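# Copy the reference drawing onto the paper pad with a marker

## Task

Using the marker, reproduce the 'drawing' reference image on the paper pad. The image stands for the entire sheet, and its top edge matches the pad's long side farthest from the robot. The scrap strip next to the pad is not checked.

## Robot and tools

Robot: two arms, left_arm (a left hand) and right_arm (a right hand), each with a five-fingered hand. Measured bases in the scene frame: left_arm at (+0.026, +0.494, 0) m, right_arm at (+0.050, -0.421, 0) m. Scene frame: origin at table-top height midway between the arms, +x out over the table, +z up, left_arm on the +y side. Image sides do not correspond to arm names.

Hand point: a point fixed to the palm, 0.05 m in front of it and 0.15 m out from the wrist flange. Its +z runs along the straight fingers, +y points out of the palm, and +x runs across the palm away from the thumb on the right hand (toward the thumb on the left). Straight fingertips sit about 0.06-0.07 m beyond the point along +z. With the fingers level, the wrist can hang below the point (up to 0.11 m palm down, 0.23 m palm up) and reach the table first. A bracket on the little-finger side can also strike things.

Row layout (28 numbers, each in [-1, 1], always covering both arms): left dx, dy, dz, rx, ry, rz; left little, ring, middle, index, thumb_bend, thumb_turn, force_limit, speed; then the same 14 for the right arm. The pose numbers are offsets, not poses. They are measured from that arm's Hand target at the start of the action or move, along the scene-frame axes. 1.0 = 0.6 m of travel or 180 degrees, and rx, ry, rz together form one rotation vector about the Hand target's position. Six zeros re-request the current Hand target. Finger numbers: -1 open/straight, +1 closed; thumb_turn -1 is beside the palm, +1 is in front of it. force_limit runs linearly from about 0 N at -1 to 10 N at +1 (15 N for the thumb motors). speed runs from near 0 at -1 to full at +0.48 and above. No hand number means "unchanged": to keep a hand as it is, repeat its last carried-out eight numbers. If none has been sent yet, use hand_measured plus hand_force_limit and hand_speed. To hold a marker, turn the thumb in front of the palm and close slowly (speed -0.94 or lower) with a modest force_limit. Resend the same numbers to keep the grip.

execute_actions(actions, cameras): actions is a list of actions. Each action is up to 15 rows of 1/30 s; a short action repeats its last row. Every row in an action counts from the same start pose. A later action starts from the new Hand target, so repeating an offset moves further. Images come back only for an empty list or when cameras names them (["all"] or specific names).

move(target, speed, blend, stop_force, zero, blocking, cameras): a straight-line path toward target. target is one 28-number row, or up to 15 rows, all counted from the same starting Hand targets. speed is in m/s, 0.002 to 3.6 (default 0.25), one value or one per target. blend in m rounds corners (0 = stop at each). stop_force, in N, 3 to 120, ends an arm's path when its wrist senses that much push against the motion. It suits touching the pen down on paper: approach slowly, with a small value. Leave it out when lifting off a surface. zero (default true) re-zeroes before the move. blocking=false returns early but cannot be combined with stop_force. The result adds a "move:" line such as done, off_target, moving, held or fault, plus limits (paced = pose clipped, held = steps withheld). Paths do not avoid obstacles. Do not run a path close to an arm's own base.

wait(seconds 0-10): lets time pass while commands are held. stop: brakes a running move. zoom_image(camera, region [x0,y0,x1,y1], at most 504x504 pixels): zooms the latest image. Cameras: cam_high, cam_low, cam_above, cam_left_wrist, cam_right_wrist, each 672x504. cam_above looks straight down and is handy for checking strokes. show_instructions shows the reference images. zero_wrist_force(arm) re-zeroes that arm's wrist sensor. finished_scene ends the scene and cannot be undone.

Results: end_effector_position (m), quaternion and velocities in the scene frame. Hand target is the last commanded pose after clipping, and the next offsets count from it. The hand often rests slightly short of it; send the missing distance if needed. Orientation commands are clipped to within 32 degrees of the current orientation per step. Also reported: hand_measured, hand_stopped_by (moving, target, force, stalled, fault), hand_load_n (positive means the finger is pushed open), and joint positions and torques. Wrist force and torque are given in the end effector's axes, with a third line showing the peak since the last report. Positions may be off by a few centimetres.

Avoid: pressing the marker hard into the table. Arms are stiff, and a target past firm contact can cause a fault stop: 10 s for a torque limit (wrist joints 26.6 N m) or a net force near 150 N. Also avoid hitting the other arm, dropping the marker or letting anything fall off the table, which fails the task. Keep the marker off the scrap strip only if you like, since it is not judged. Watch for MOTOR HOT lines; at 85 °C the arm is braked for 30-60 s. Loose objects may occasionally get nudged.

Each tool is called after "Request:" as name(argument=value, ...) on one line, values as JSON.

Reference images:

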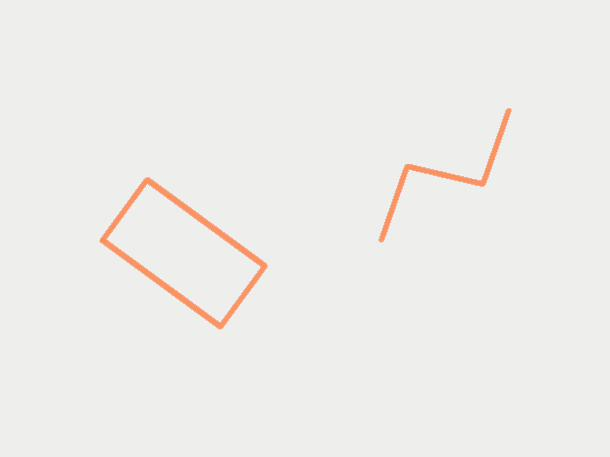

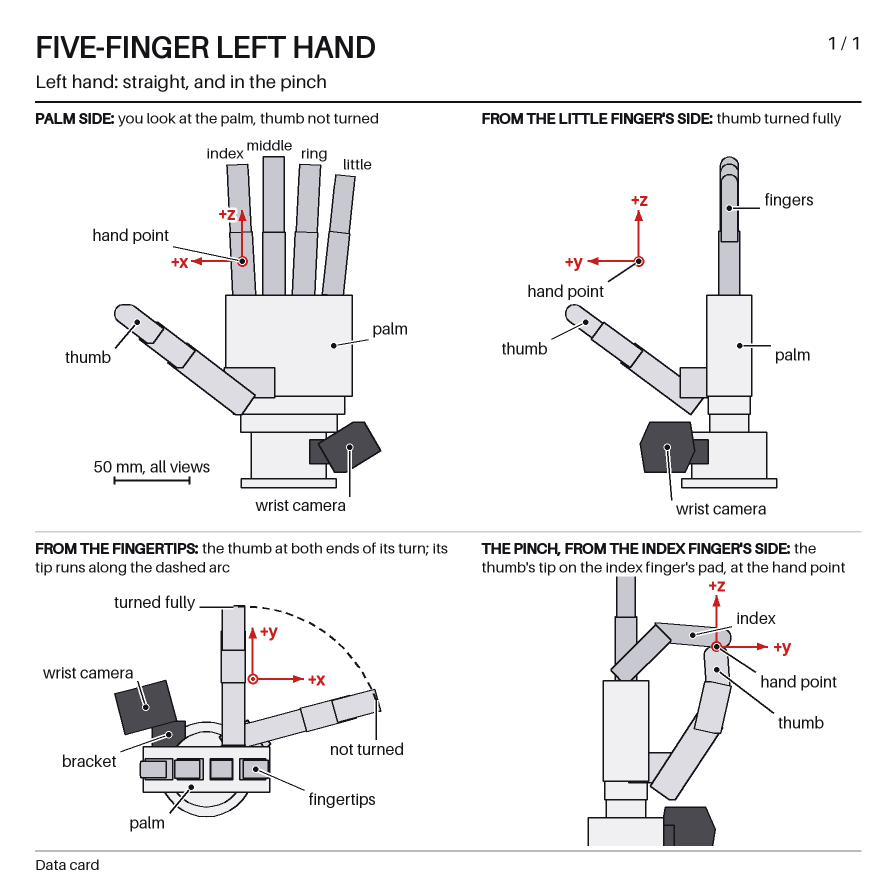

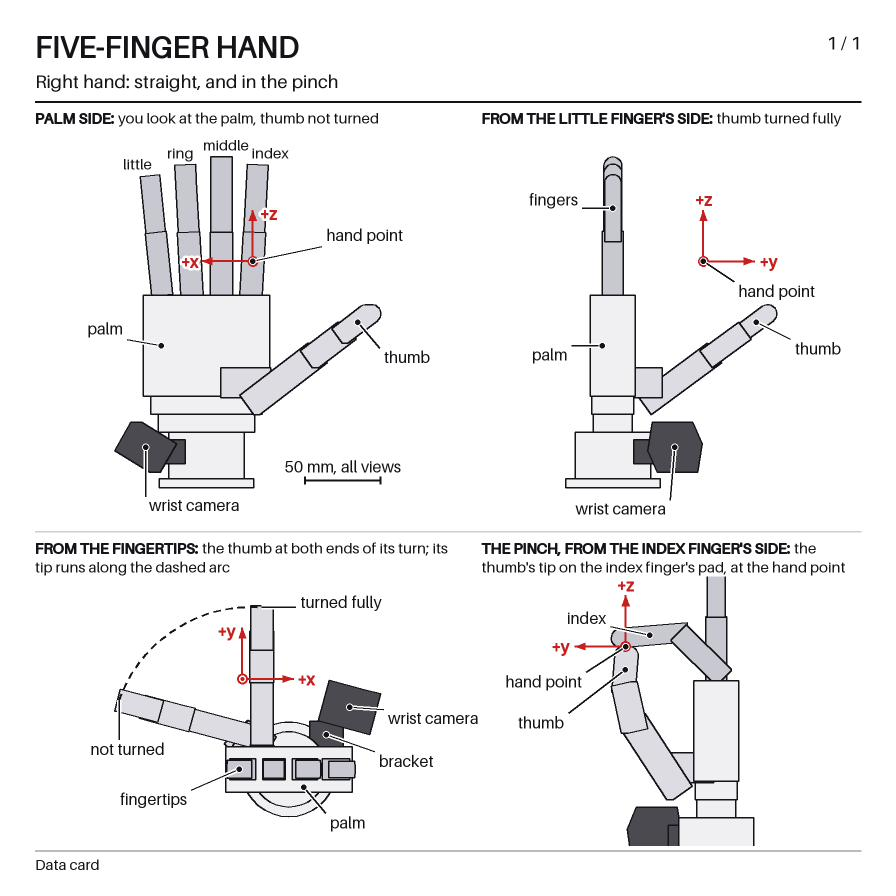

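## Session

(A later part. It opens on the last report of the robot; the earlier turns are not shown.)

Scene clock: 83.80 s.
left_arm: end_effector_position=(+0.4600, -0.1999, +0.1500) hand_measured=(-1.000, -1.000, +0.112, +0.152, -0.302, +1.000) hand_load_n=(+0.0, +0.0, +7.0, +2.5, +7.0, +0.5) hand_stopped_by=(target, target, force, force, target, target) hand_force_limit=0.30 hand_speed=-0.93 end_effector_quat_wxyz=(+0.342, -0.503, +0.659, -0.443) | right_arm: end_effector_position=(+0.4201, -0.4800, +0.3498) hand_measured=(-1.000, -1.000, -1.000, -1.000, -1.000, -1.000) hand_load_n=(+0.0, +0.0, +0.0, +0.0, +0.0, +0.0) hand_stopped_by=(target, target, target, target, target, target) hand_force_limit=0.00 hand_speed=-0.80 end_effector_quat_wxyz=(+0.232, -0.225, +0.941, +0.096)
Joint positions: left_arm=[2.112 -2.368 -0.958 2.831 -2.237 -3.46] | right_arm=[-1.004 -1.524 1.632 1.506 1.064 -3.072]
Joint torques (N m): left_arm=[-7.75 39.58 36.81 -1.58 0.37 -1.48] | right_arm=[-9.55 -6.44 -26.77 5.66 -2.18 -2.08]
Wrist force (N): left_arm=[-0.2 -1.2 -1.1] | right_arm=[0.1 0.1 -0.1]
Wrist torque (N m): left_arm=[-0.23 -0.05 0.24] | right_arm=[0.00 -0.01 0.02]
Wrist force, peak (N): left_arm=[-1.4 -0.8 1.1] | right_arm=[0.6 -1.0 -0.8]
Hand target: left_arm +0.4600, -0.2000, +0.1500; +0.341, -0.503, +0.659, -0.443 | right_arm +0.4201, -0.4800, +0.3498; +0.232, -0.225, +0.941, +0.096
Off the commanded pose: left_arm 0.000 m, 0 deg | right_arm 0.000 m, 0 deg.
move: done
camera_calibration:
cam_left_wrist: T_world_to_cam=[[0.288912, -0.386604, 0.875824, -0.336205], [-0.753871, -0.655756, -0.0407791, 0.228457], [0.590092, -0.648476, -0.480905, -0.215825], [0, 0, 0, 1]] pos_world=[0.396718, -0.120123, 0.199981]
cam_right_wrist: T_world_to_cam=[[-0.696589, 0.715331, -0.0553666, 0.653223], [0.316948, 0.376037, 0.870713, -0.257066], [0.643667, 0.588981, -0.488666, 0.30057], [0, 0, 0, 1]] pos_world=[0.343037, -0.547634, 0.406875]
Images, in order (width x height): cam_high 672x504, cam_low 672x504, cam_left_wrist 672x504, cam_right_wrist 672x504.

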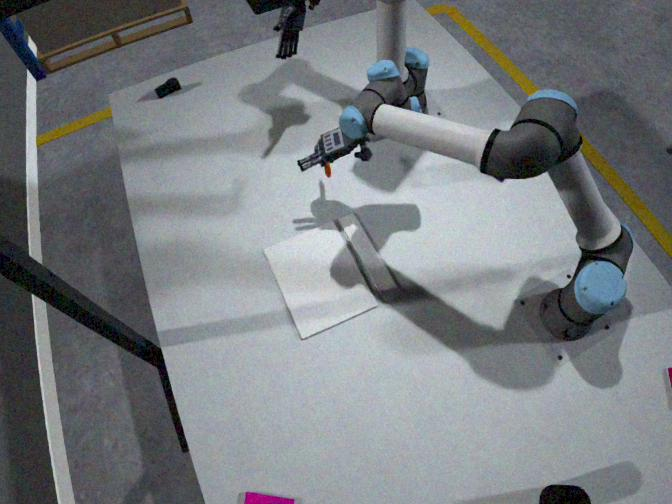

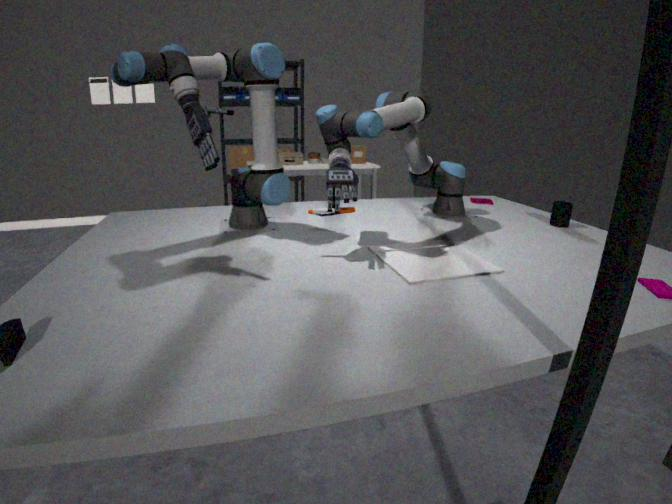

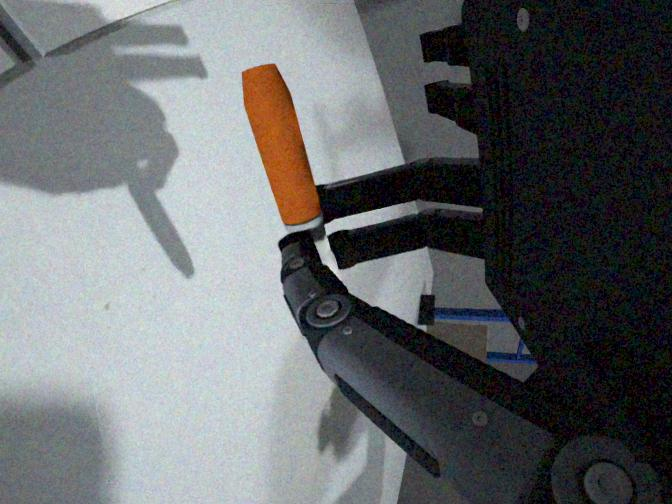

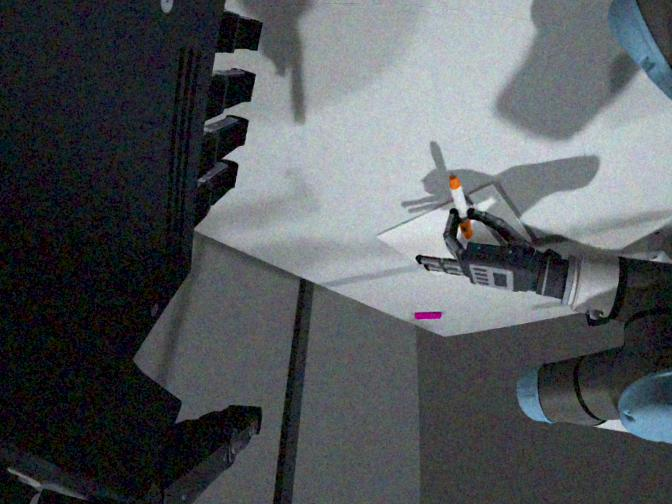

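Request:
move(target=[0,0,-0.1967,0,0,0,-1,-1,0.45,0.45,-0.3,1,0.3,-0.93,0,0,0,0,0,0,-1,-1,-1,-1,-1,-1,0,-0.8], speed=0.15)

Request:
move(target=[0,0,-0.025,0,0,0,-1,-1,0.45,0.45,-0.3,1,0.3,-0.93,0,0,0,0,0,0,-1,-1,-1,-1,-1,-1,0,-0.8], speed=0.006, stop_force=3, cameras=["cam_left_wrist","cam_right_wrist"])

Request:
zoom_image(camera="cam_right_wrist", region=[400, 120, 540, 240])

Scene clock: 97.30 s.
left_arm: end_effector_position=(+0.4600, -0.2000, +0.0322) hand_measured=(-1.000, -1.000, +0.112, +0.152, -0.302, +1.000) hand_load_n=(+0.0, +0.0, +6.5, +2.5, +6.5, +0.5) hand_stopped_by=(target, target, force, force, target, target) hand_force_limit=0.30 hand_speed=-0.93 end_effector_quat_wxyz=(+0.341, -0.503, +0.659, -0.443) | right_arm: end_effector_position=(+0.4201, -0.4800, +0.3498) hand_measured=(-1.000, -1.000, -1.000, -1.000, -1.000, -1.000) hand_load_n=(+0.0, +0.0, +0.0, +0.5, +0.0, +0.0) hand_stopped_by=(target, target, target, target, target, target) hand_force_limit=0.00 hand_speed=-0.80 end_effector_quat_wxyz=(+0.232, -0.225, +0.941, +0.096)
Joint positions: left_arm=[2.112 -2.465 -1.095 3.064 -2.237 -3.46] | right_arm=[-1.004 -1.524 1.632 1.506 1.064 -3.072]
Joint torques (N m): left_arm=[9.7 40.78 5.37 1.86 0.78 1.2] | right_arm=[-9.54 -8.05 -26.18 5.44 -2.28 -2.35]
Wrist force (N): left_arm=[0.0 -1.4 -0.9] | right_arm=[0.2 -0.1 -0.1]
Wrist torque (N m): left_arm=[-0.26 -0.07 0.15] | right_arm=[-0.02 -0.01 0.02]
Wrist force, peak (N): left_arm=[0.0 -2.2 -1.2] | right_arm=[-0.1 -0.2 -0.4]
Hand target: left_arm +0.4600, -0.2000, +0.0320; +0.341, -0.503, +0.659, -0.443 | right_arm +0.4201, -0.4800, +0.3498; +0.232, -0.225, +0.941, +0.096
Off the commanded pose: left_arm 0.000 m, 0 deg | right_arm 0.000 m, 0 deg.
move: done

Scene clock: 100.40 s.
left_arm: end_effector_position=(+0.4600, -0.2000, +0.0207) hand_measured=(-1.000, -1.000, +0.112, +0.152, -0.302, +1.000) hand_load_n=(+0.0, +0.0, +6.5, +3.5, +6.0, +0.5) hand_stopped_by=(target, target, force, force, target, target) hand_force_limit=0.30 hand_speed=-0.93 end_effector_quat_wxyz=(+0.341, -0.503, +0.659, -0.443) | right_arm: end_effector_position=(+0.4201, -0.4800, +0.3498) hand_measured=(-1.000, -1.000, -1.000, -1.000, -1.000, -1.000) hand_load_n=(+0.5, +0.0, +0.0, +0.0, +0.0, +0.0) hand_stopped_by=(target, target, target, target, target, target) hand_force_limit=0.00 hand_speed=-0.80 end_effector_quat_wxyz=(+0.232, -0.225, +0.941, +0.096)
Joint positions: left_arm=[2.112 -2.477 -1.103 3.085 -2.237 -3.46] | right_arm=[-1.004 -1.524 1.632 1.506 1.064 -3.072]
Joint torques (N m): left_arm=[10.06 55.45 28.8 -2.13 0.71 1.07] | right_arm=[-8.93 -6.81 -26.1 5.42 -2.11 -2.2]
Wrist force (N): left_arm=[0.1 -5.5 -2.3] | right_arm=[0.0 0.2 -0.4]
Wrist torque (N m): left_arm=[-0.32 -0.14 0.17] | right_arm=[0.05 0.03 0.01]
Wrist force, peak (N): left_arm=[-1.0 -7.9 -3.4] | right_arm=[0.0 0.2 -0.4]
Hand target: left_arm +0.4600, -0.2000, +0.0208; +0.341, -0.503, +0.659, -0.443 (not the last commanded pose) | right_arm +0.4201, -0.4800, +0.3498; +0.232, -0.225, +0.941, +0.096
Off the commanded pose: left_arm 0.004 m, 0 deg | right_arm 0.000 m, 0 deg.
move: contact (left_arm)
camera_calibration:
cam_left_wrist: T_world_to_cam=[[0.289215, -0.386447, 0.875793, -0.22303], [-0.753779, -0.65588, -0.0404876, 0.223037], [0.590061, -0.648445, -0.480986, -0.277925], [0, 0, 0, 1]] pos_world=[0.396617, -0.120123, 0.0706802]
cam_right_wrist: T_world_to_cam=[[-0.696589, 0.715331, -0.0553666, 0.653223], [0.316948, 0.376037, 0.870713, -0.257066], [0.643667, 0.588981, -0.488666, 0.30057], [0, 0, 0, 1]] pos_world=[0.343037, -0.547634, 0.406875]
Images, in order (width x height): cam_left_wrist 672x504, cam_right_wrist 672x504.

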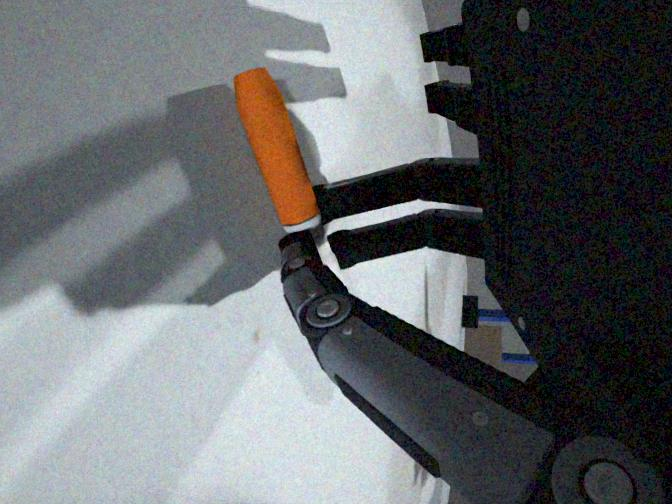

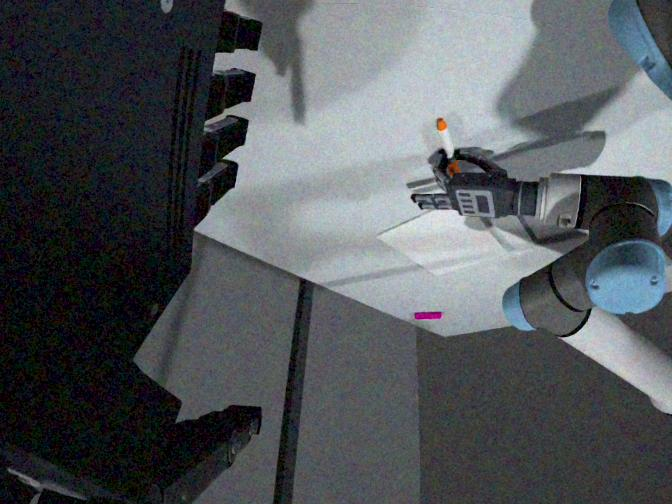

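Scaled by 3.600 from the camera's 672x504 image, which has a finer 960x720 frame.

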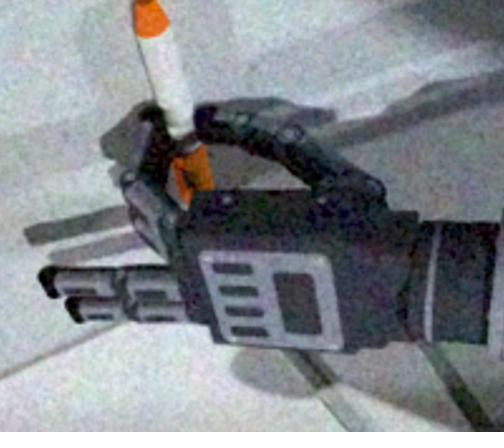

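Request:
move(target=[0,0,0,0,0,0,-1,-1,-0.2,-0.2,-0.3,1,0.3,-0.75,0,0,0,0,0,0,-1,-1,-1,-1,-1,-1,0,-0.8], speed=0.05, cameras=["cam_left_wrist"])

Request:
move(target=[0,0,0.12,0,0,0,-1,-1,-0.2,-0.2,-0.3,1,0.3,-0.75,0,0,0,0,0,0,-1,-1,-1,-1,-1,-1,0,-0.8], speed=0.08, cameras=["cam_left_wrist","cam_right_wrist"])

Scene clock: 101.40 s.
left_arm: end_effector_position=(+0.4600, -0.2000, +0.0208) hand_measured=(-1.000, -1.000, -0.200, -0.200, -0.300, +1.000) hand_load_n=(+0.0, +0.0, +0.0, +0.0, +0.0, +0.0) hand_stopped_by=(target, target, target, target, target, target) hand_force_limit=0.30 hand_speed=-0.75 end_effector_quat_wxyz=(+0.341, -0.503, +0.659, -0.443) | right_arm: end_effector_position=(+0.4201, -0.4800, +0.3498) hand_measured=(-1.000, -1.000, -1.000, -1.000, -1.000, -1.000) hand_load_n=(+0.0, +0.0, +0.0, +0.0, -0.5, +0.0) hand_stopped_by=(target, target, target, target, target, target) hand_force_limit=0.00 hand_speed=-0.80 end_effector_quat_wxyz=(+0.232, -0.225, +0.941, +0.096)
Joint positions: left_arm=[2.112 -2.477 -1.103 3.085 -2.237 -3.46] | right_arm=[-1.004 -1.524 1.632 1.506 1.064 -3.072]
Joint torques (N m): left_arm=[9.27 55.73 33.83 0.18 0.85 0.93] | right_arm=[-10.54 -7.09 -26.3 5.53 -2.4 -2.07]
Wrist force (N): left_arm=[0.1 -1.3 -0.9] | right_arm=[0.3 0.0 -0.1]
Wrist torque (N m): left_arm=[-0.24 -0.08 0.16] | right_arm=[0.01 -0.01 0.02]
Wrist force, peak (N): left_arm=[-0.2 -5.4 -2.4] | right_arm=[0.5 0.1 -0.1]
Hand target: left_arm +0.4600, -0.2000, +0.0208; +0.341, -0.503, +0.659, -0.443 | right_arm +0.4201, -0.4800, +0.3498; +0.232, -0.225, +0.941, +0.096
Off the commanded pose: left_arm 0.000 m, 0 deg | right_arm 0.000 m, 0 deg.
move: done
camera_calibration:
cam_left_wrist: T_world_to_cam=[[0.289164, -0.38639, 0.875835, -0.223006], [-0.753777, -0.655882, -0.0404883, 0.223036], [0.590089, -0.648476, -0.480909, -0.277946], [0, 0, 0, 1]] pos_world=[0.396618, -0.120123, 0.0706804]
Images, in order (width x height): cam_left_wrist 672x504.

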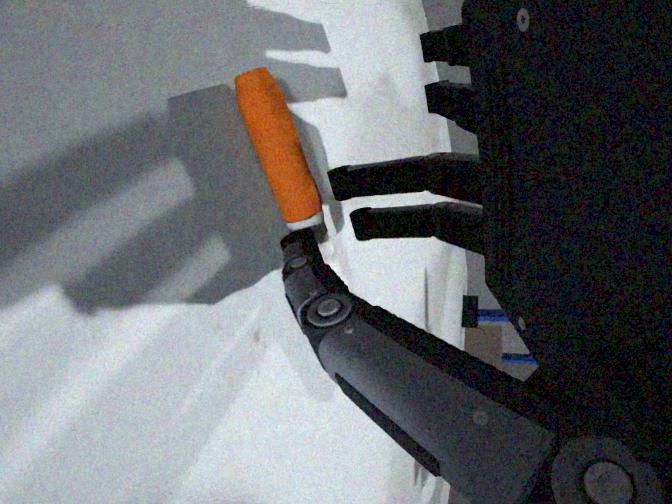

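Scene clock: 102.87 s.
left_arm: end_effector_position=(+0.4601, -0.2000, +0.0926) hand_measured=(-1.000, -1.000, -0.200, -0.200, -0.300, +1.000) hand_load_n=(+0.0, +0.0, +0.0, +0.0, +0.0, +0.0) hand_stopped_by=(target, target, target, target, target, target) hand_force_limit=0.30 hand_speed=-0.75 end_effector_quat_wxyz=(+0.341, -0.503, +0.659, -0.443) | right_arm: end_effector_position=(+0.4201, -0.4800, +0.3498) hand_measured=(-1.000, -1.000, -1.000, -1.000, -1.000, -1.000) hand_load_n=(+0.0, +0.0, +0.0, +0.0, +0.0, +0.0) hand_stopped_by=(target, target, target, target, target, target) hand_force_limit=0.00 hand_speed=-0.80 end_effector_quat_wxyz=(+0.232, -0.225, +0.941, +0.096)
Joint positions: left_arm=[2.112 -2.408 -1.038 2.95 -2.237 -3.46] | right_arm=[-1.004 -1.524 1.632 1.506 1.064 -3.072]
Joint torques (N m): left_arm=[5.27 57.21 35.84 -2.07 -1.76 -1.64] | right_arm=[-10.06 -8.01 -27.03 5.36 -2.15 -2.33]
Wrist force (N): left_arm=[0.1 -1.4 -1.0] | right_arm=[0.0 0.0 -0.1]
Wrist torque (N m): left_arm=[-0.22 -0.06 0.11] | right_arm=[0.00 0.03 0.00]
Wrist force, peak (N): left_arm=[0.0 -1.9 -1.1] | right_arm=[-0.2 0.1 -0.4]
Hand target: left_arm +0.4600, -0.2000, +0.0928; +0.341, -0.503, +0.659, -0.443 | right_arm +0.4201, -0.4800, +0.3498; +0.232, -0.225, +0.941, +0.096
Off the commanded pose: left_arm 0.000 m, 0 deg | right_arm 0.000 m, 0 deg.
move: done
camera_calibration:
cam_left_wrist: T_world_to_cam=[[0.289164, -0.38639, 0.875835, -0.28592], [-0.753777, -0.655882, -0.0404883, 0.226019], [0.590089, -0.648476, -0.480909, -0.243475], [0, 0, 0, 1]] pos_world=[0.396718, -0.120123, 0.14248]
cam_right_wrist: T_world_to_cam=[[-0.696589, 0.715331, -0.0553666, 0.653223], [0.316948, 0.376037, 0.870713, -0.257066], [0.643667, 0.588981, -0.488666, 0.30057], [0, 0, 0, 1]] pos_world=[0.343037, -0.547634, 0.406875]
Images, in order (width x height): cam_left_wrist 672x504, cam_right_wrist 672x504.

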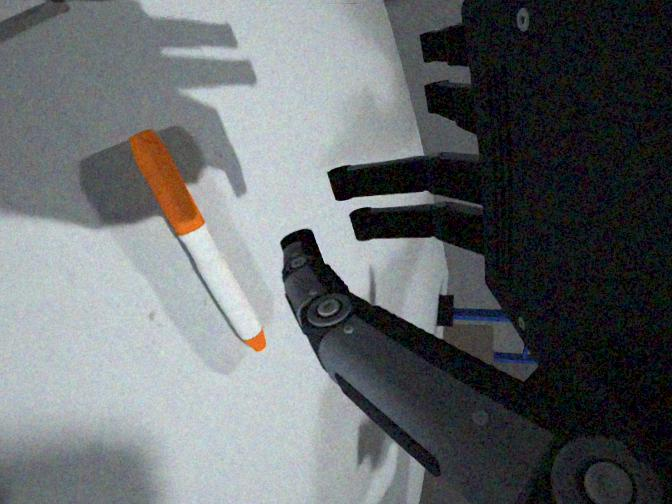

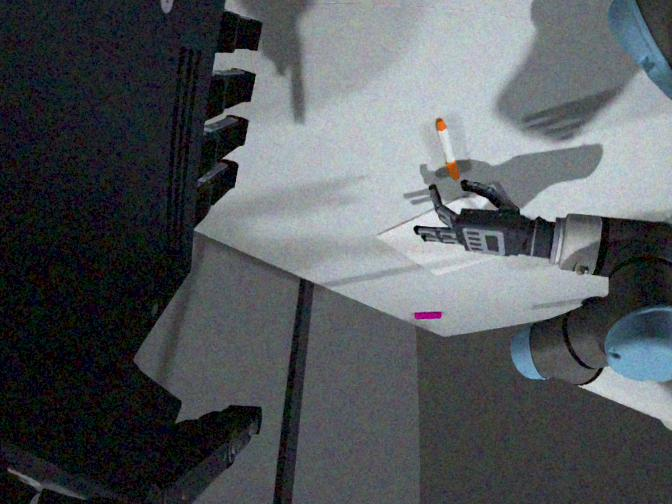

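Request:
move(target=[[0,0,0.262,0,0,0,-1,-1,-0.2,-0.2,-0.3,1,0.3,-0.5,0,0,0,0,0,0,-1,-1,-0.16,-0.16,-0.3,1,-0.6,0],[0.0667,0.6667,0.3457,-0.4731,0.1629,-0.0348,-1,-1,-0.2,-0.2,-0.3,1,0.3,-0.5,0.0617,0.4717,-0.3833,-0.3634,-0.2112,0.1223,-1,-1,-0.16,-0.16,-0.3,1,-0.6,0]], speed=[0.3,0.25], blend=[0.03,0], cameras=["all"])

Request:
zoom_image(camera="cam_right_wrist", region=[200, 100, 500, 400])

Scene clock: 113.10 s.
left_arm: end_effector_position=(+0.5001, +0.2000, +0.3002) hand_measured=(-1.000, -1.000, -0.200, -0.200, -0.300, +1.000) hand_load_n=(+0.0, +0.0, +0.0, +0.0, +0.0, +0.0) hand_stopped_by=(target, target, target, target, target, target) hand_force_limit=0.30 hand_speed=-0.50 end_effector_quat_wxyz=(+0.269, +0.653, -0.271, +0.654) | right_arm: end_effector_position=(+0.4571, -0.1970, +0.1199) hand_measured=(-1.000, -1.000, -0.160, -0.160, -0.300, +1.000) hand_load_n=(+0.0, +0.0, +0.0, +0.0, +0.0, +0.0) hand_stopped_by=(target, target, target, target, target, target) hand_force_limit=-0.60 hand_speed=0.00 end_effector_quat_wxyz=(+0.332, -0.493, +0.667, -0.449)
Joint positions: left_arm=[3.28 -1.56 -2.171 3.731 -0.611 -4.708] | right_arm=[0.505 -1.505 2.133 -0.107 2.286 -2.78]
Joint torques (N m): left_arm=[10.46 25.17 5.13 2.74 1.22 -1.8] | right_arm=[7.75 -6.28 -24.46 -2.84 1.61 -2.27]
Wrist force (N): left_arm=[1.0 -2.1 0.3] | right_arm=[0.9 0.7 -0.4]
Wrist torque (N m): left_arm=[-0.48 -0.13 0.42] | right_arm=[0.08 0.02 0.35]
Wrist force, peak (N): left_arm=[-0.1 -2.6 -1.3] | right_arm=[0.3 1.4 -0.7]
Hand target: left_arm +0.5001, +0.2000, +0.3002; +0.269, +0.653, -0.271, +0.654 | right_arm +0.4571, -0.1970, +0.1198; +0.332, -0.493, +0.667, -0.449
Off the commanded pose: left_arm 0.000 m, 0 deg | right_arm 0.000 m, 0 deg.
move: done; blend cut to 0 m at target 1
camera_calibration:
cam_left_wrist: T_world_to_cam=[[0.691359, 0.658074, 0.298264, -0.561404], [-0.529501, 0.180613, 0.828859, -0.0135888], [0.49158, -0.730971, 0.473319, -0.128528], [0, 0, 0, 1]] pos_world=[0.444118, 0.277949, 0.239544]
cam_right_wrist: T_world_to_cam=[[-0.450924, -0.181481, -0.873918, 0.272986], [-0.318954, 0.947225, -0.0321299, 0.336385], [0.833628, 0.264252, -0.485011, -0.153633], [0, 0, 0, 1]] pos_world=[0.35846, -0.228493, 0.174862]

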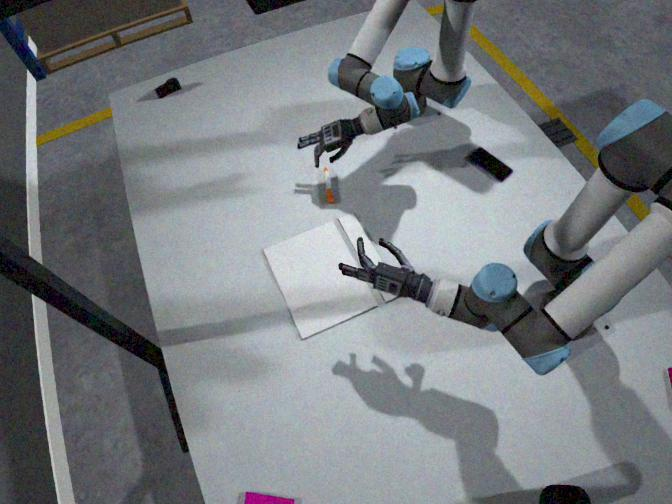

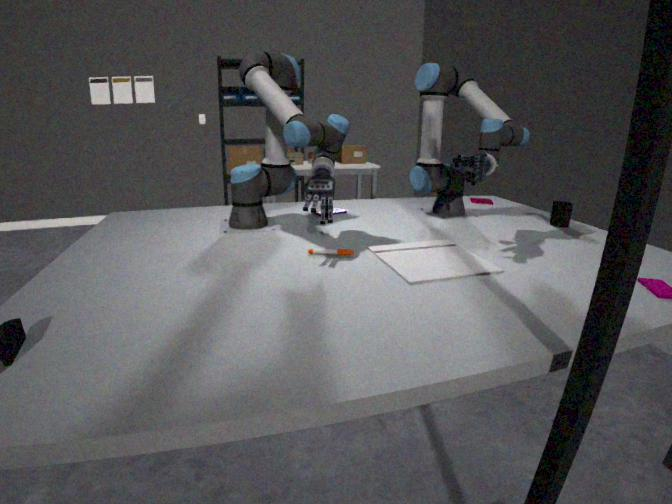

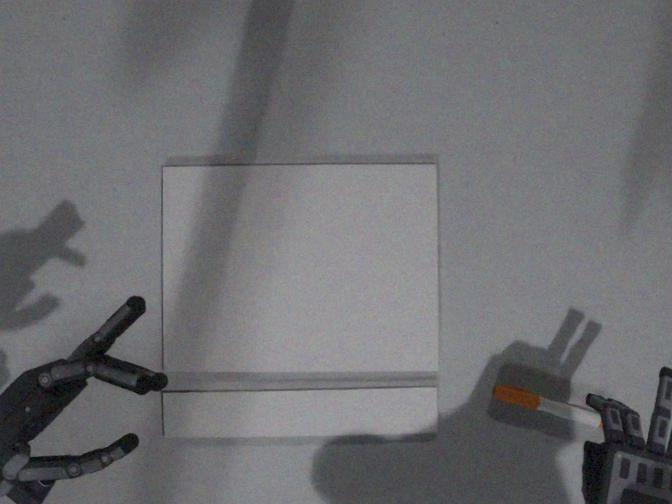

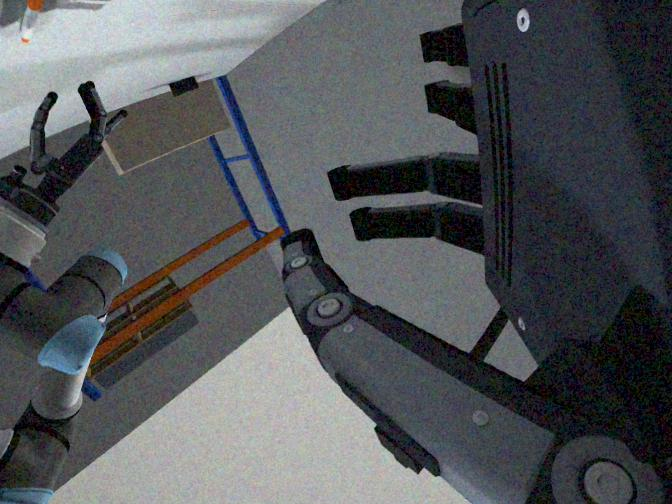

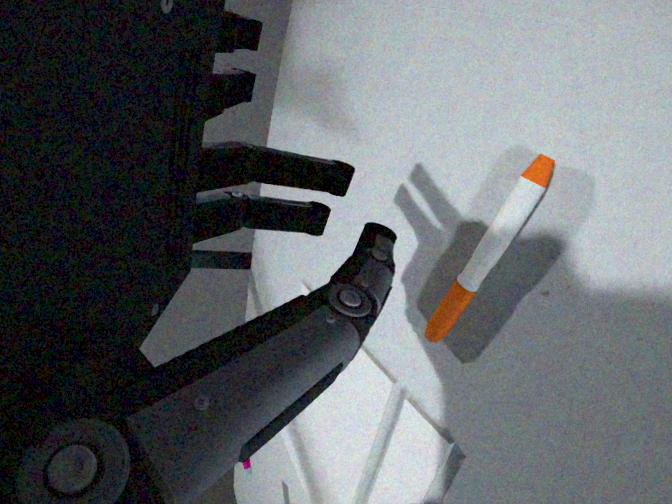

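Scaled by 1.680 from the camera's 672x504 image, which has a finer 960x720 frame.

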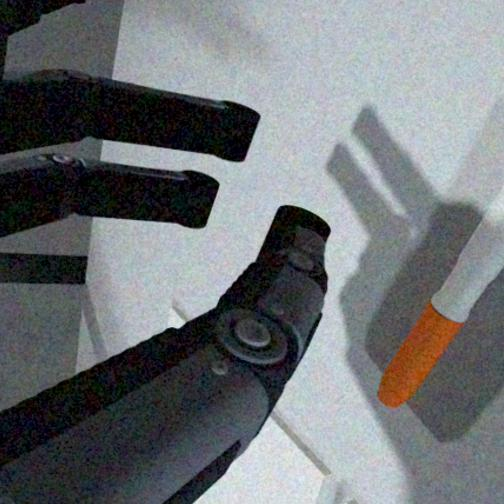

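Request:
move(target=[0,0,0,0,0,0,-1,-1,-0.2,-0.2,-0.3,1,0.3,-0.5,0.0032,-0.001,-0.145,0,0,0.005,-1,-1,-0.16,-0.16,-0.3,1,-0.6,0], speed=0.12, cameras=["cam_right_wrist","cam_above"])

Scene clock: 115.13 s.
left_arm: end_effector_position=(+0.5001, +0.2000, +0.3002) hand_measured=(-1.000, -1.000, -0.200, -0.200, -0.300, +1.000) hand_load_n=(+0.0, +0.0, +0.0, +0.0, +0.0, +0.0) hand_stopped_by=(target, target, target, target, target, target) hand_force_limit=0.30 hand_speed=-0.50 end_effector_quat_wxyz=(+0.269, +0.653, -0.271, +0.654) | right_arm: end_effector_position=(+0.4590, -0.1976, +0.0329) hand_measured=(-1.000, -1.000, -0.160, -0.160, -0.300, +1.000) hand_load_n=(+0.0, +0.0, +0.0, +0.0, +0.0, +0.0) hand_stopped_by=(target, target, target, target, target, target) hand_force_limit=-0.60 hand_speed=0.00 end_effector_quat_wxyz=(+0.336, -0.498, +0.663, -0.447)
Joint positions: left_arm=[3.28 -1.56 -2.171 3.732 -0.611 -4.709] | right_arm=[0.491 -1.34 2.237 -0.388 2.261 -2.8]
Joint torques (N m): left_arm=[10.27 21.41 4.92 2.81 0.8 -1.55] | right_arm=[-9.51 -8.85 -4.21 -2.62 -0.97 -2.21]
Wrist force (N): left_arm=[0.9 -1.9 0.3] | right_arm=[0.7 0.6 -0.4]
Wrist torque (N m): left_arm=[-0.45 -0.12 0.41] | right_arm=[0.08 0.04 0.33]
Wrist force, peak (N): left_arm=[1.2 -2.5 0.4] | right_arm=[1.0 1.3 0.0]
Hand target: left_arm +0.5001, +0.2000, +0.3002; +0.269, +0.653, -0.271, +0.654 | right_arm +0.4590, -0.1976, +0.0328; +0.336, -0.498, +0.663, -0.447
Off the commanded pose: left_arm 0.000 m, 0 deg | right_arm 0.000 m, 0 deg.
move: done
camera_calibration:
cam_right_wrist: T_world_to_cam=[[-0.448027, -0.188583, -0.873904, 0.195066], [-0.33372, 0.942122, -0.0322147, 0.340519], [0.829399, 0.277206, -0.48503, -0.192723], [0, 0, 0, 1]] pos_world=[0.360877, -0.2306, 0.0879619]
Images, in order (width x height): cam_above 672x504, cam_right_wrist 672x504.

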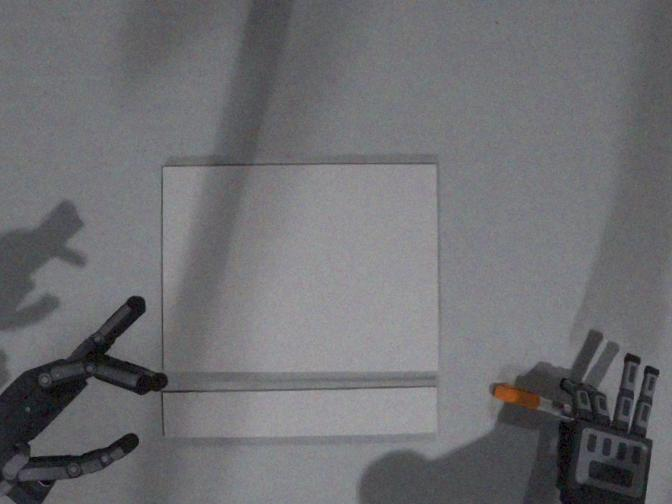

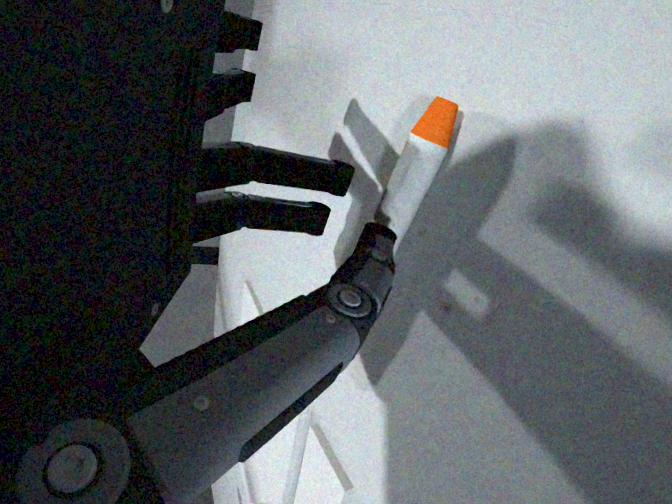

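Request:
move(target=[0,0,0,0,0,0,-1,-1,-0.2,-0.2,-0.3,1,0.3,-0.5,0,0,-0.0243,0,0,0,-1,-1,-0.16,-0.16,-0.3,1,-0.6,0], speed=0.01, stop_force=3, cameras=["cam_right_wrist"])

Scene clock: 117.87 s.
left_arm: end_effector_position=(+0.5001, +0.2000, +0.3002) hand_measured=(-1.000, -1.000, -0.200, -0.200, -0.300, +1.000) hand_load_n=(+0.0, +0.0, +0.0, +0.0, +0.0, -0.5) hand_stopped_by=(target, target, target, target, target, target) hand_force_limit=0.30 hand_speed=-0.50 end_effector_quat_wxyz=(+0.269, +0.653, -0.271, +0.654) | right_arm: end_effector_position=(+0.4590, -0.1976, +0.0183) hand_measured=(-1.000, -1.000, -0.160, -0.160, -0.300, +1.000) hand_load_n=(+0.0, +0.0, +0.0, +0.0, +0.0, +0.0) hand_stopped_by=(target, target, target, target, target, target) hand_force_limit=-0.60 hand_speed=0.00 end_effector_quat_wxyz=(+0.336, -0.498, +0.663, -0.447)
Joint positions: left_arm=[3.28 -1.56 -2.171 3.732 -0.611 -4.709] | right_arm=[0.491 -1.305 2.249 -0.434 2.261 -2.8]
Joint torques (N m): left_arm=[7.93 14.68 4.47 2.8 -0.03 -1.7] | right_arm=[-10.64 -9.77 -3.91 -2.95 -0.75 -1.69]
Wrist force (N): left_arm=[1.2 -2.1 0.4] | right_arm=[0.9 0.7 -0.4]
Wrist torque (N m): left_arm=[-0.48 -0.15 0.43] | right_arm=[0.09 -0.02 0.35]
Wrist force, peak (N): left_arm=[1.1 -2.4 0.4] | right_arm=[1.0 0.9 -0.5]
Hand target: left_arm +0.5001, +0.2000, +0.3002; +0.269, +0.653, -0.271, +0.654 | right_arm +0.4590, -0.1976, +0.0183; +0.336, -0.498, +0.663, -0.447
Off the commanded pose: left_arm 0.000 m, 0 deg | right_arm 0.000 m, 0 deg.
move: done
camera_calibration:
cam_right_wrist: T_world_to_cam=[[-0.447939, -0.188553, -0.873955, 0.182198], [-0.333795, 0.942097, -0.0321699, 0.340063], [0.829416, 0.277312, -0.48494, -0.199842], [0, 0, 0, 1]] pos_world=[0.360877, -0.2306, 0.0732617]
Images, in order (width x height): cam_right_wrist 672x504.

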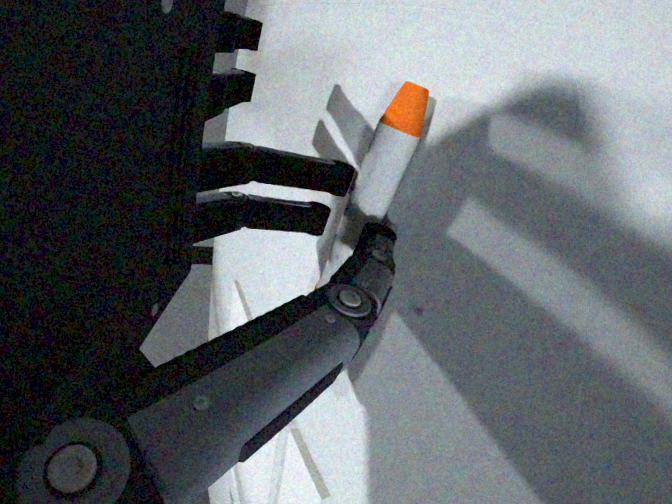

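Request:
move(target=[0,0,0,0,0,0,-1,-1,-0.2,-0.2,-0.3,1,0.3,-0.5,0,0,0,0,0,0,-1,-1,0.4,0.4,-0.3,1,-0.3,-0.93], speed=0.05)

Request:
move(target=[0,0,0,0,0,0,-1,-1,-0.2,-0.2,-0.3,1,0.3,-0.5,0,0,0,0,0,0,-1,-1,0.45,0.45,-0.3,1,0.4,-0.93], speed=0.05, cameras=["cam_right_wrist"])

Request:
zoom_image(camera="cam_right_wrist", region=[220, 60, 460, 300])

Scene clock: 120.03 s.
left_arm: end_effector_position=(+0.5001, +0.2000, +0.3002) hand_measured=(-1.000, -1.000, -0.200, -0.200, -0.300, +1.000) hand_load_n=(+0.0, +0.0, +0.0, +0.0, +0.0, -0.5) hand_stopped_by=(target, target, target, target, target, target) hand_force_limit=0.30 hand_speed=-0.50 end_effector_quat_wxyz=(+0.269, +0.653, -0.271, +0.654) | right_arm: end_effector_position=(+0.4590, -0.1976, +0.0183) hand_measured=(-1.000, -1.000, -0.024, +0.114, -0.300, +1.000) hand_load_n=(+0.0, +0.0, +3.0, +3.5, +2.0, -1.0) hand_stopped_by=(target, target, force, force, target, target) hand_force_limit=-0.30 hand_speed=-0.93 end_effector_quat_wxyz=(+0.336, -0.498, +0.663, -0.447)
Joint positions: left_arm=[3.28 -1.56 -2.171 3.732 -0.611 -4.709] | right_arm=[0.491 -1.305 2.249 -0.434 2.261 -2.8]
Joint torques (N m): left_arm=[6.14 8.86 4.47 2.55 -0.77 -1.63] | right_arm=[-7.61 -9.95 -2.99 1.2 -0.91 -2.16]
Wrist force (N): left_arm=[1.0 -2.1 0.2] | right_arm=[0.4 -3.8 -0.2]
Wrist torque (N m): left_arm=[-0.47 -0.12 0.41] | right_arm=[0.02 0.02 0.24]
Wrist force, peak (N): left_arm=[1.0 -2.5 0.4] | right_arm=[0.6 -3.8 -0.4]
Hand target: left_arm +0.5001, +0.2000, +0.3002; +0.269, +0.653, -0.271, +0.654 | right_arm +0.4590, -0.1976, +0.0183; +0.336, -0.498, +0.663, -0.447
Off the commanded pose: left_arm 0.000 m, 0 deg | right_arm 0.000 m, 0 deg.
move: done

Scene clock: 120.93 s.
left_arm: end_effector_position=(+0.5001, +0.2000, +0.3002) hand_measured=(-1.000, -1.000, -0.200, -0.200, -0.300, +1.000) hand_load_n=(+0.0, +0.0, +0.0, -0.5, +0.0, +0.0) hand_stopped_by=(target, target, target, target, target, target) hand_force_limit=0.30 hand_speed=-0.50 end_effector_quat_wxyz=(+0.269, +0.653, -0.271, +0.654) | right_arm: end_effector_position=(+0.4590, -0.1976, +0.0183) hand_measured=(-1.000, -1.000, +0.098, +0.126, -0.302, +1.000) hand_load_n=(+0.0, +0.0, +8.5, +5.5, +6.5, +0.5) hand_stopped_by=(target, target, force, force, target, target) hand_force_limit=0.40 hand_speed=-0.93 end_effector_quat_wxyz=(+0.336, -0.498, +0.663, -0.447)
Joint positions: left_arm=[3.28 -1.561 -2.171 3.732 -0.611 -4.709] | right_arm=[0.491 -1.305 2.249 -0.434 2.261 -2.8]
Joint torques (N m): left_arm=[5.85 8.61 4.68 2.66 -0.95 -1.57] | right_arm=[-5.43 -10.98 -4.15 3.14 -0.75 -2.25]
Wrist force (N): left_arm=[0.7 -2.0 0.2] | right_arm=[1.2 -3.6 -2.0]
Wrist torque (N m): left_arm=[-0.45 -0.10 0.40] | right_arm=[-0.04 0.02 0.29]
Wrist force, peak (N): left_arm=[1.1 -2.4 0.2] | right_arm=[0.4 -6.8 0.1]
Hand target: left_arm +0.5001, +0.2000, +0.3002; +0.269, +0.653, -0.271, +0.654 | right_arm +0.4590, -0.1976, +0.0183; +0.336, -0.498, +0.663, -0.447
Off the commanded pose: left_arm 0.000 m, 0 deg | right_arm 0.000 m, 0 deg.
move: done
camera_calibration:
cam_right_wrist: T_world_to_cam=[[-0.448027, -0.188583, -0.873904, 0.182219], [-0.33372, 0.942122, -0.0322147, 0.340045], [0.829399, 0.277206, -0.48503, -0.199853], [0, 0, 0, 1]] pos_world=[0.360877, -0.2306, 0.0732619]
Images, in order (width x height): cam_right_wrist 672x504.

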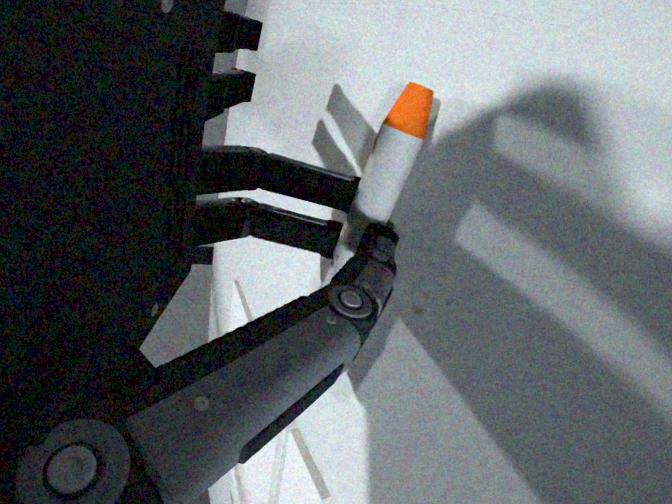

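Scaled by 2.100 from the camera's 672x504 image, which has a finer 960x720 frame.

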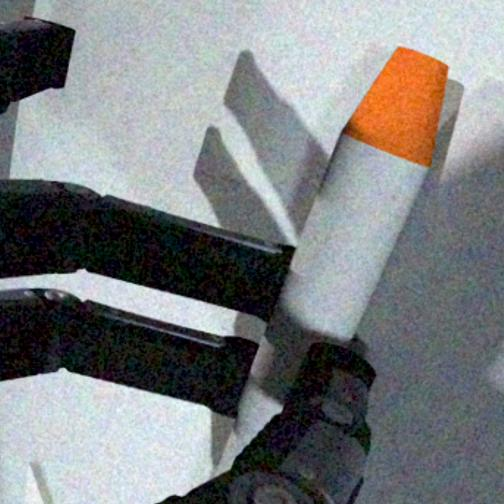

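Request:
move(target=[0,0,0,0,0,0,-1,-1,-0.2,-0.2,-0.3,1,0.3,-0.5,0,0,0.08,0,0,0,-1,-1,0.45,0.45,-0.3,1,0.4,-0.93], speed=0.06, cameras=["cam_right_wrist"])

Request:
zoom_image(camera="cam_right_wrist", region=[220, 60, 460, 300])

Scene clock: 122.43 s.
left_arm: end_effector_position=(+0.5001, +0.2000, +0.3002) hand_measured=(-1.000, -1.000, -0.200, -0.200, -0.300, +1.000) hand_load_n=(+0.0, +0.0, -0.5, +0.0, +0.0, +0.0) hand_stopped_by=(target, target, target, target, target, target) hand_force_limit=0.30 hand_speed=-0.50 end_effector_quat_wxyz=(+0.269, +0.653, -0.271, +0.654) | right_arm: end_effector_position=(+0.4590, -0.1976, +0.0661) hand_measured=(-1.000, -1.000, +0.098, +0.126, -0.302, +1.000) hand_load_n=(+0.0, +0.0, +7.5, +6.0, +7.5, +1.0) hand_stopped_by=(target, target, force, force, target, target) hand_force_limit=0.40 hand_speed=-0.93 end_effector_quat_wxyz=(+0.336, -0.498, +0.663, -0.447)
Joint positions: left_arm=[3.28 -1.561 -2.171 3.732 -0.611 -4.709] | right_arm=[0.491 -1.414 2.206 -0.284 2.261 -2.8]
Joint torques (N m): left_arm=[4.82 8.11 5.13 2.71 -0.85 -1.69] | right_arm=[-6.65 -30.62 -23.15 2.56 -0.74 1.97]
Wrist force (N): left_arm=[1.2 -2.2 0.6] | right_arm=[0.9 0.6 -0.5]
Wrist torque (N m): left_arm=[-0.51 -0.15 0.44] | right_arm=[0.07 -0.01 0.32]
Wrist force, peak (N): left_arm=[1.2 -2.2 0.6] | right_arm=[0.8 -4.8 -2.6]
Hand target: left_arm +0.5001, +0.2000, +0.3002; +0.269, +0.653, -0.271, +0.654 | right_arm +0.4590, -0.1976, +0.0663; +0.336, -0.498, +0.663, -0.447
Off the commanded pose: left_arm 0.000 m, 0 deg | right_arm 0.000 m, 0 deg.
move: done
camera_calibration:
cam_right_wrist: T_world_to_cam=[[-0.447919, -0.18866, -0.873943, 0.224027], [-0.333766, 0.942102, -0.0323096, 0.341612], [0.829439, 0.27722, -0.484953, -0.176641], [0, 0, 0, 1]] pos_world=[0.360877, -0.2306, 0.121162]
Images, in order (width x height): cam_right_wrist 672x504.

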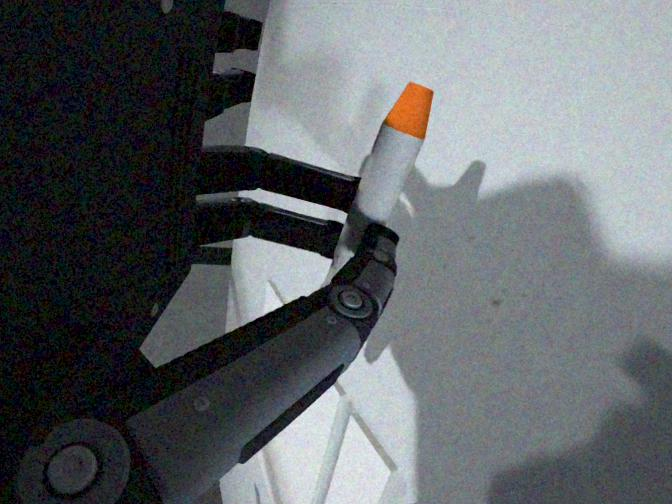

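Scaled by 2.100 from the camera's 672x504 image, which has a finer 960x720 frame.

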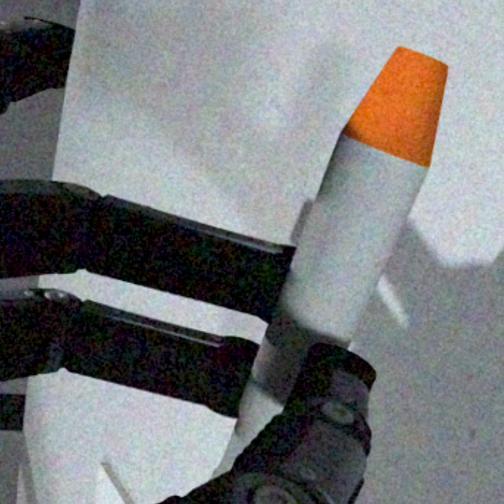

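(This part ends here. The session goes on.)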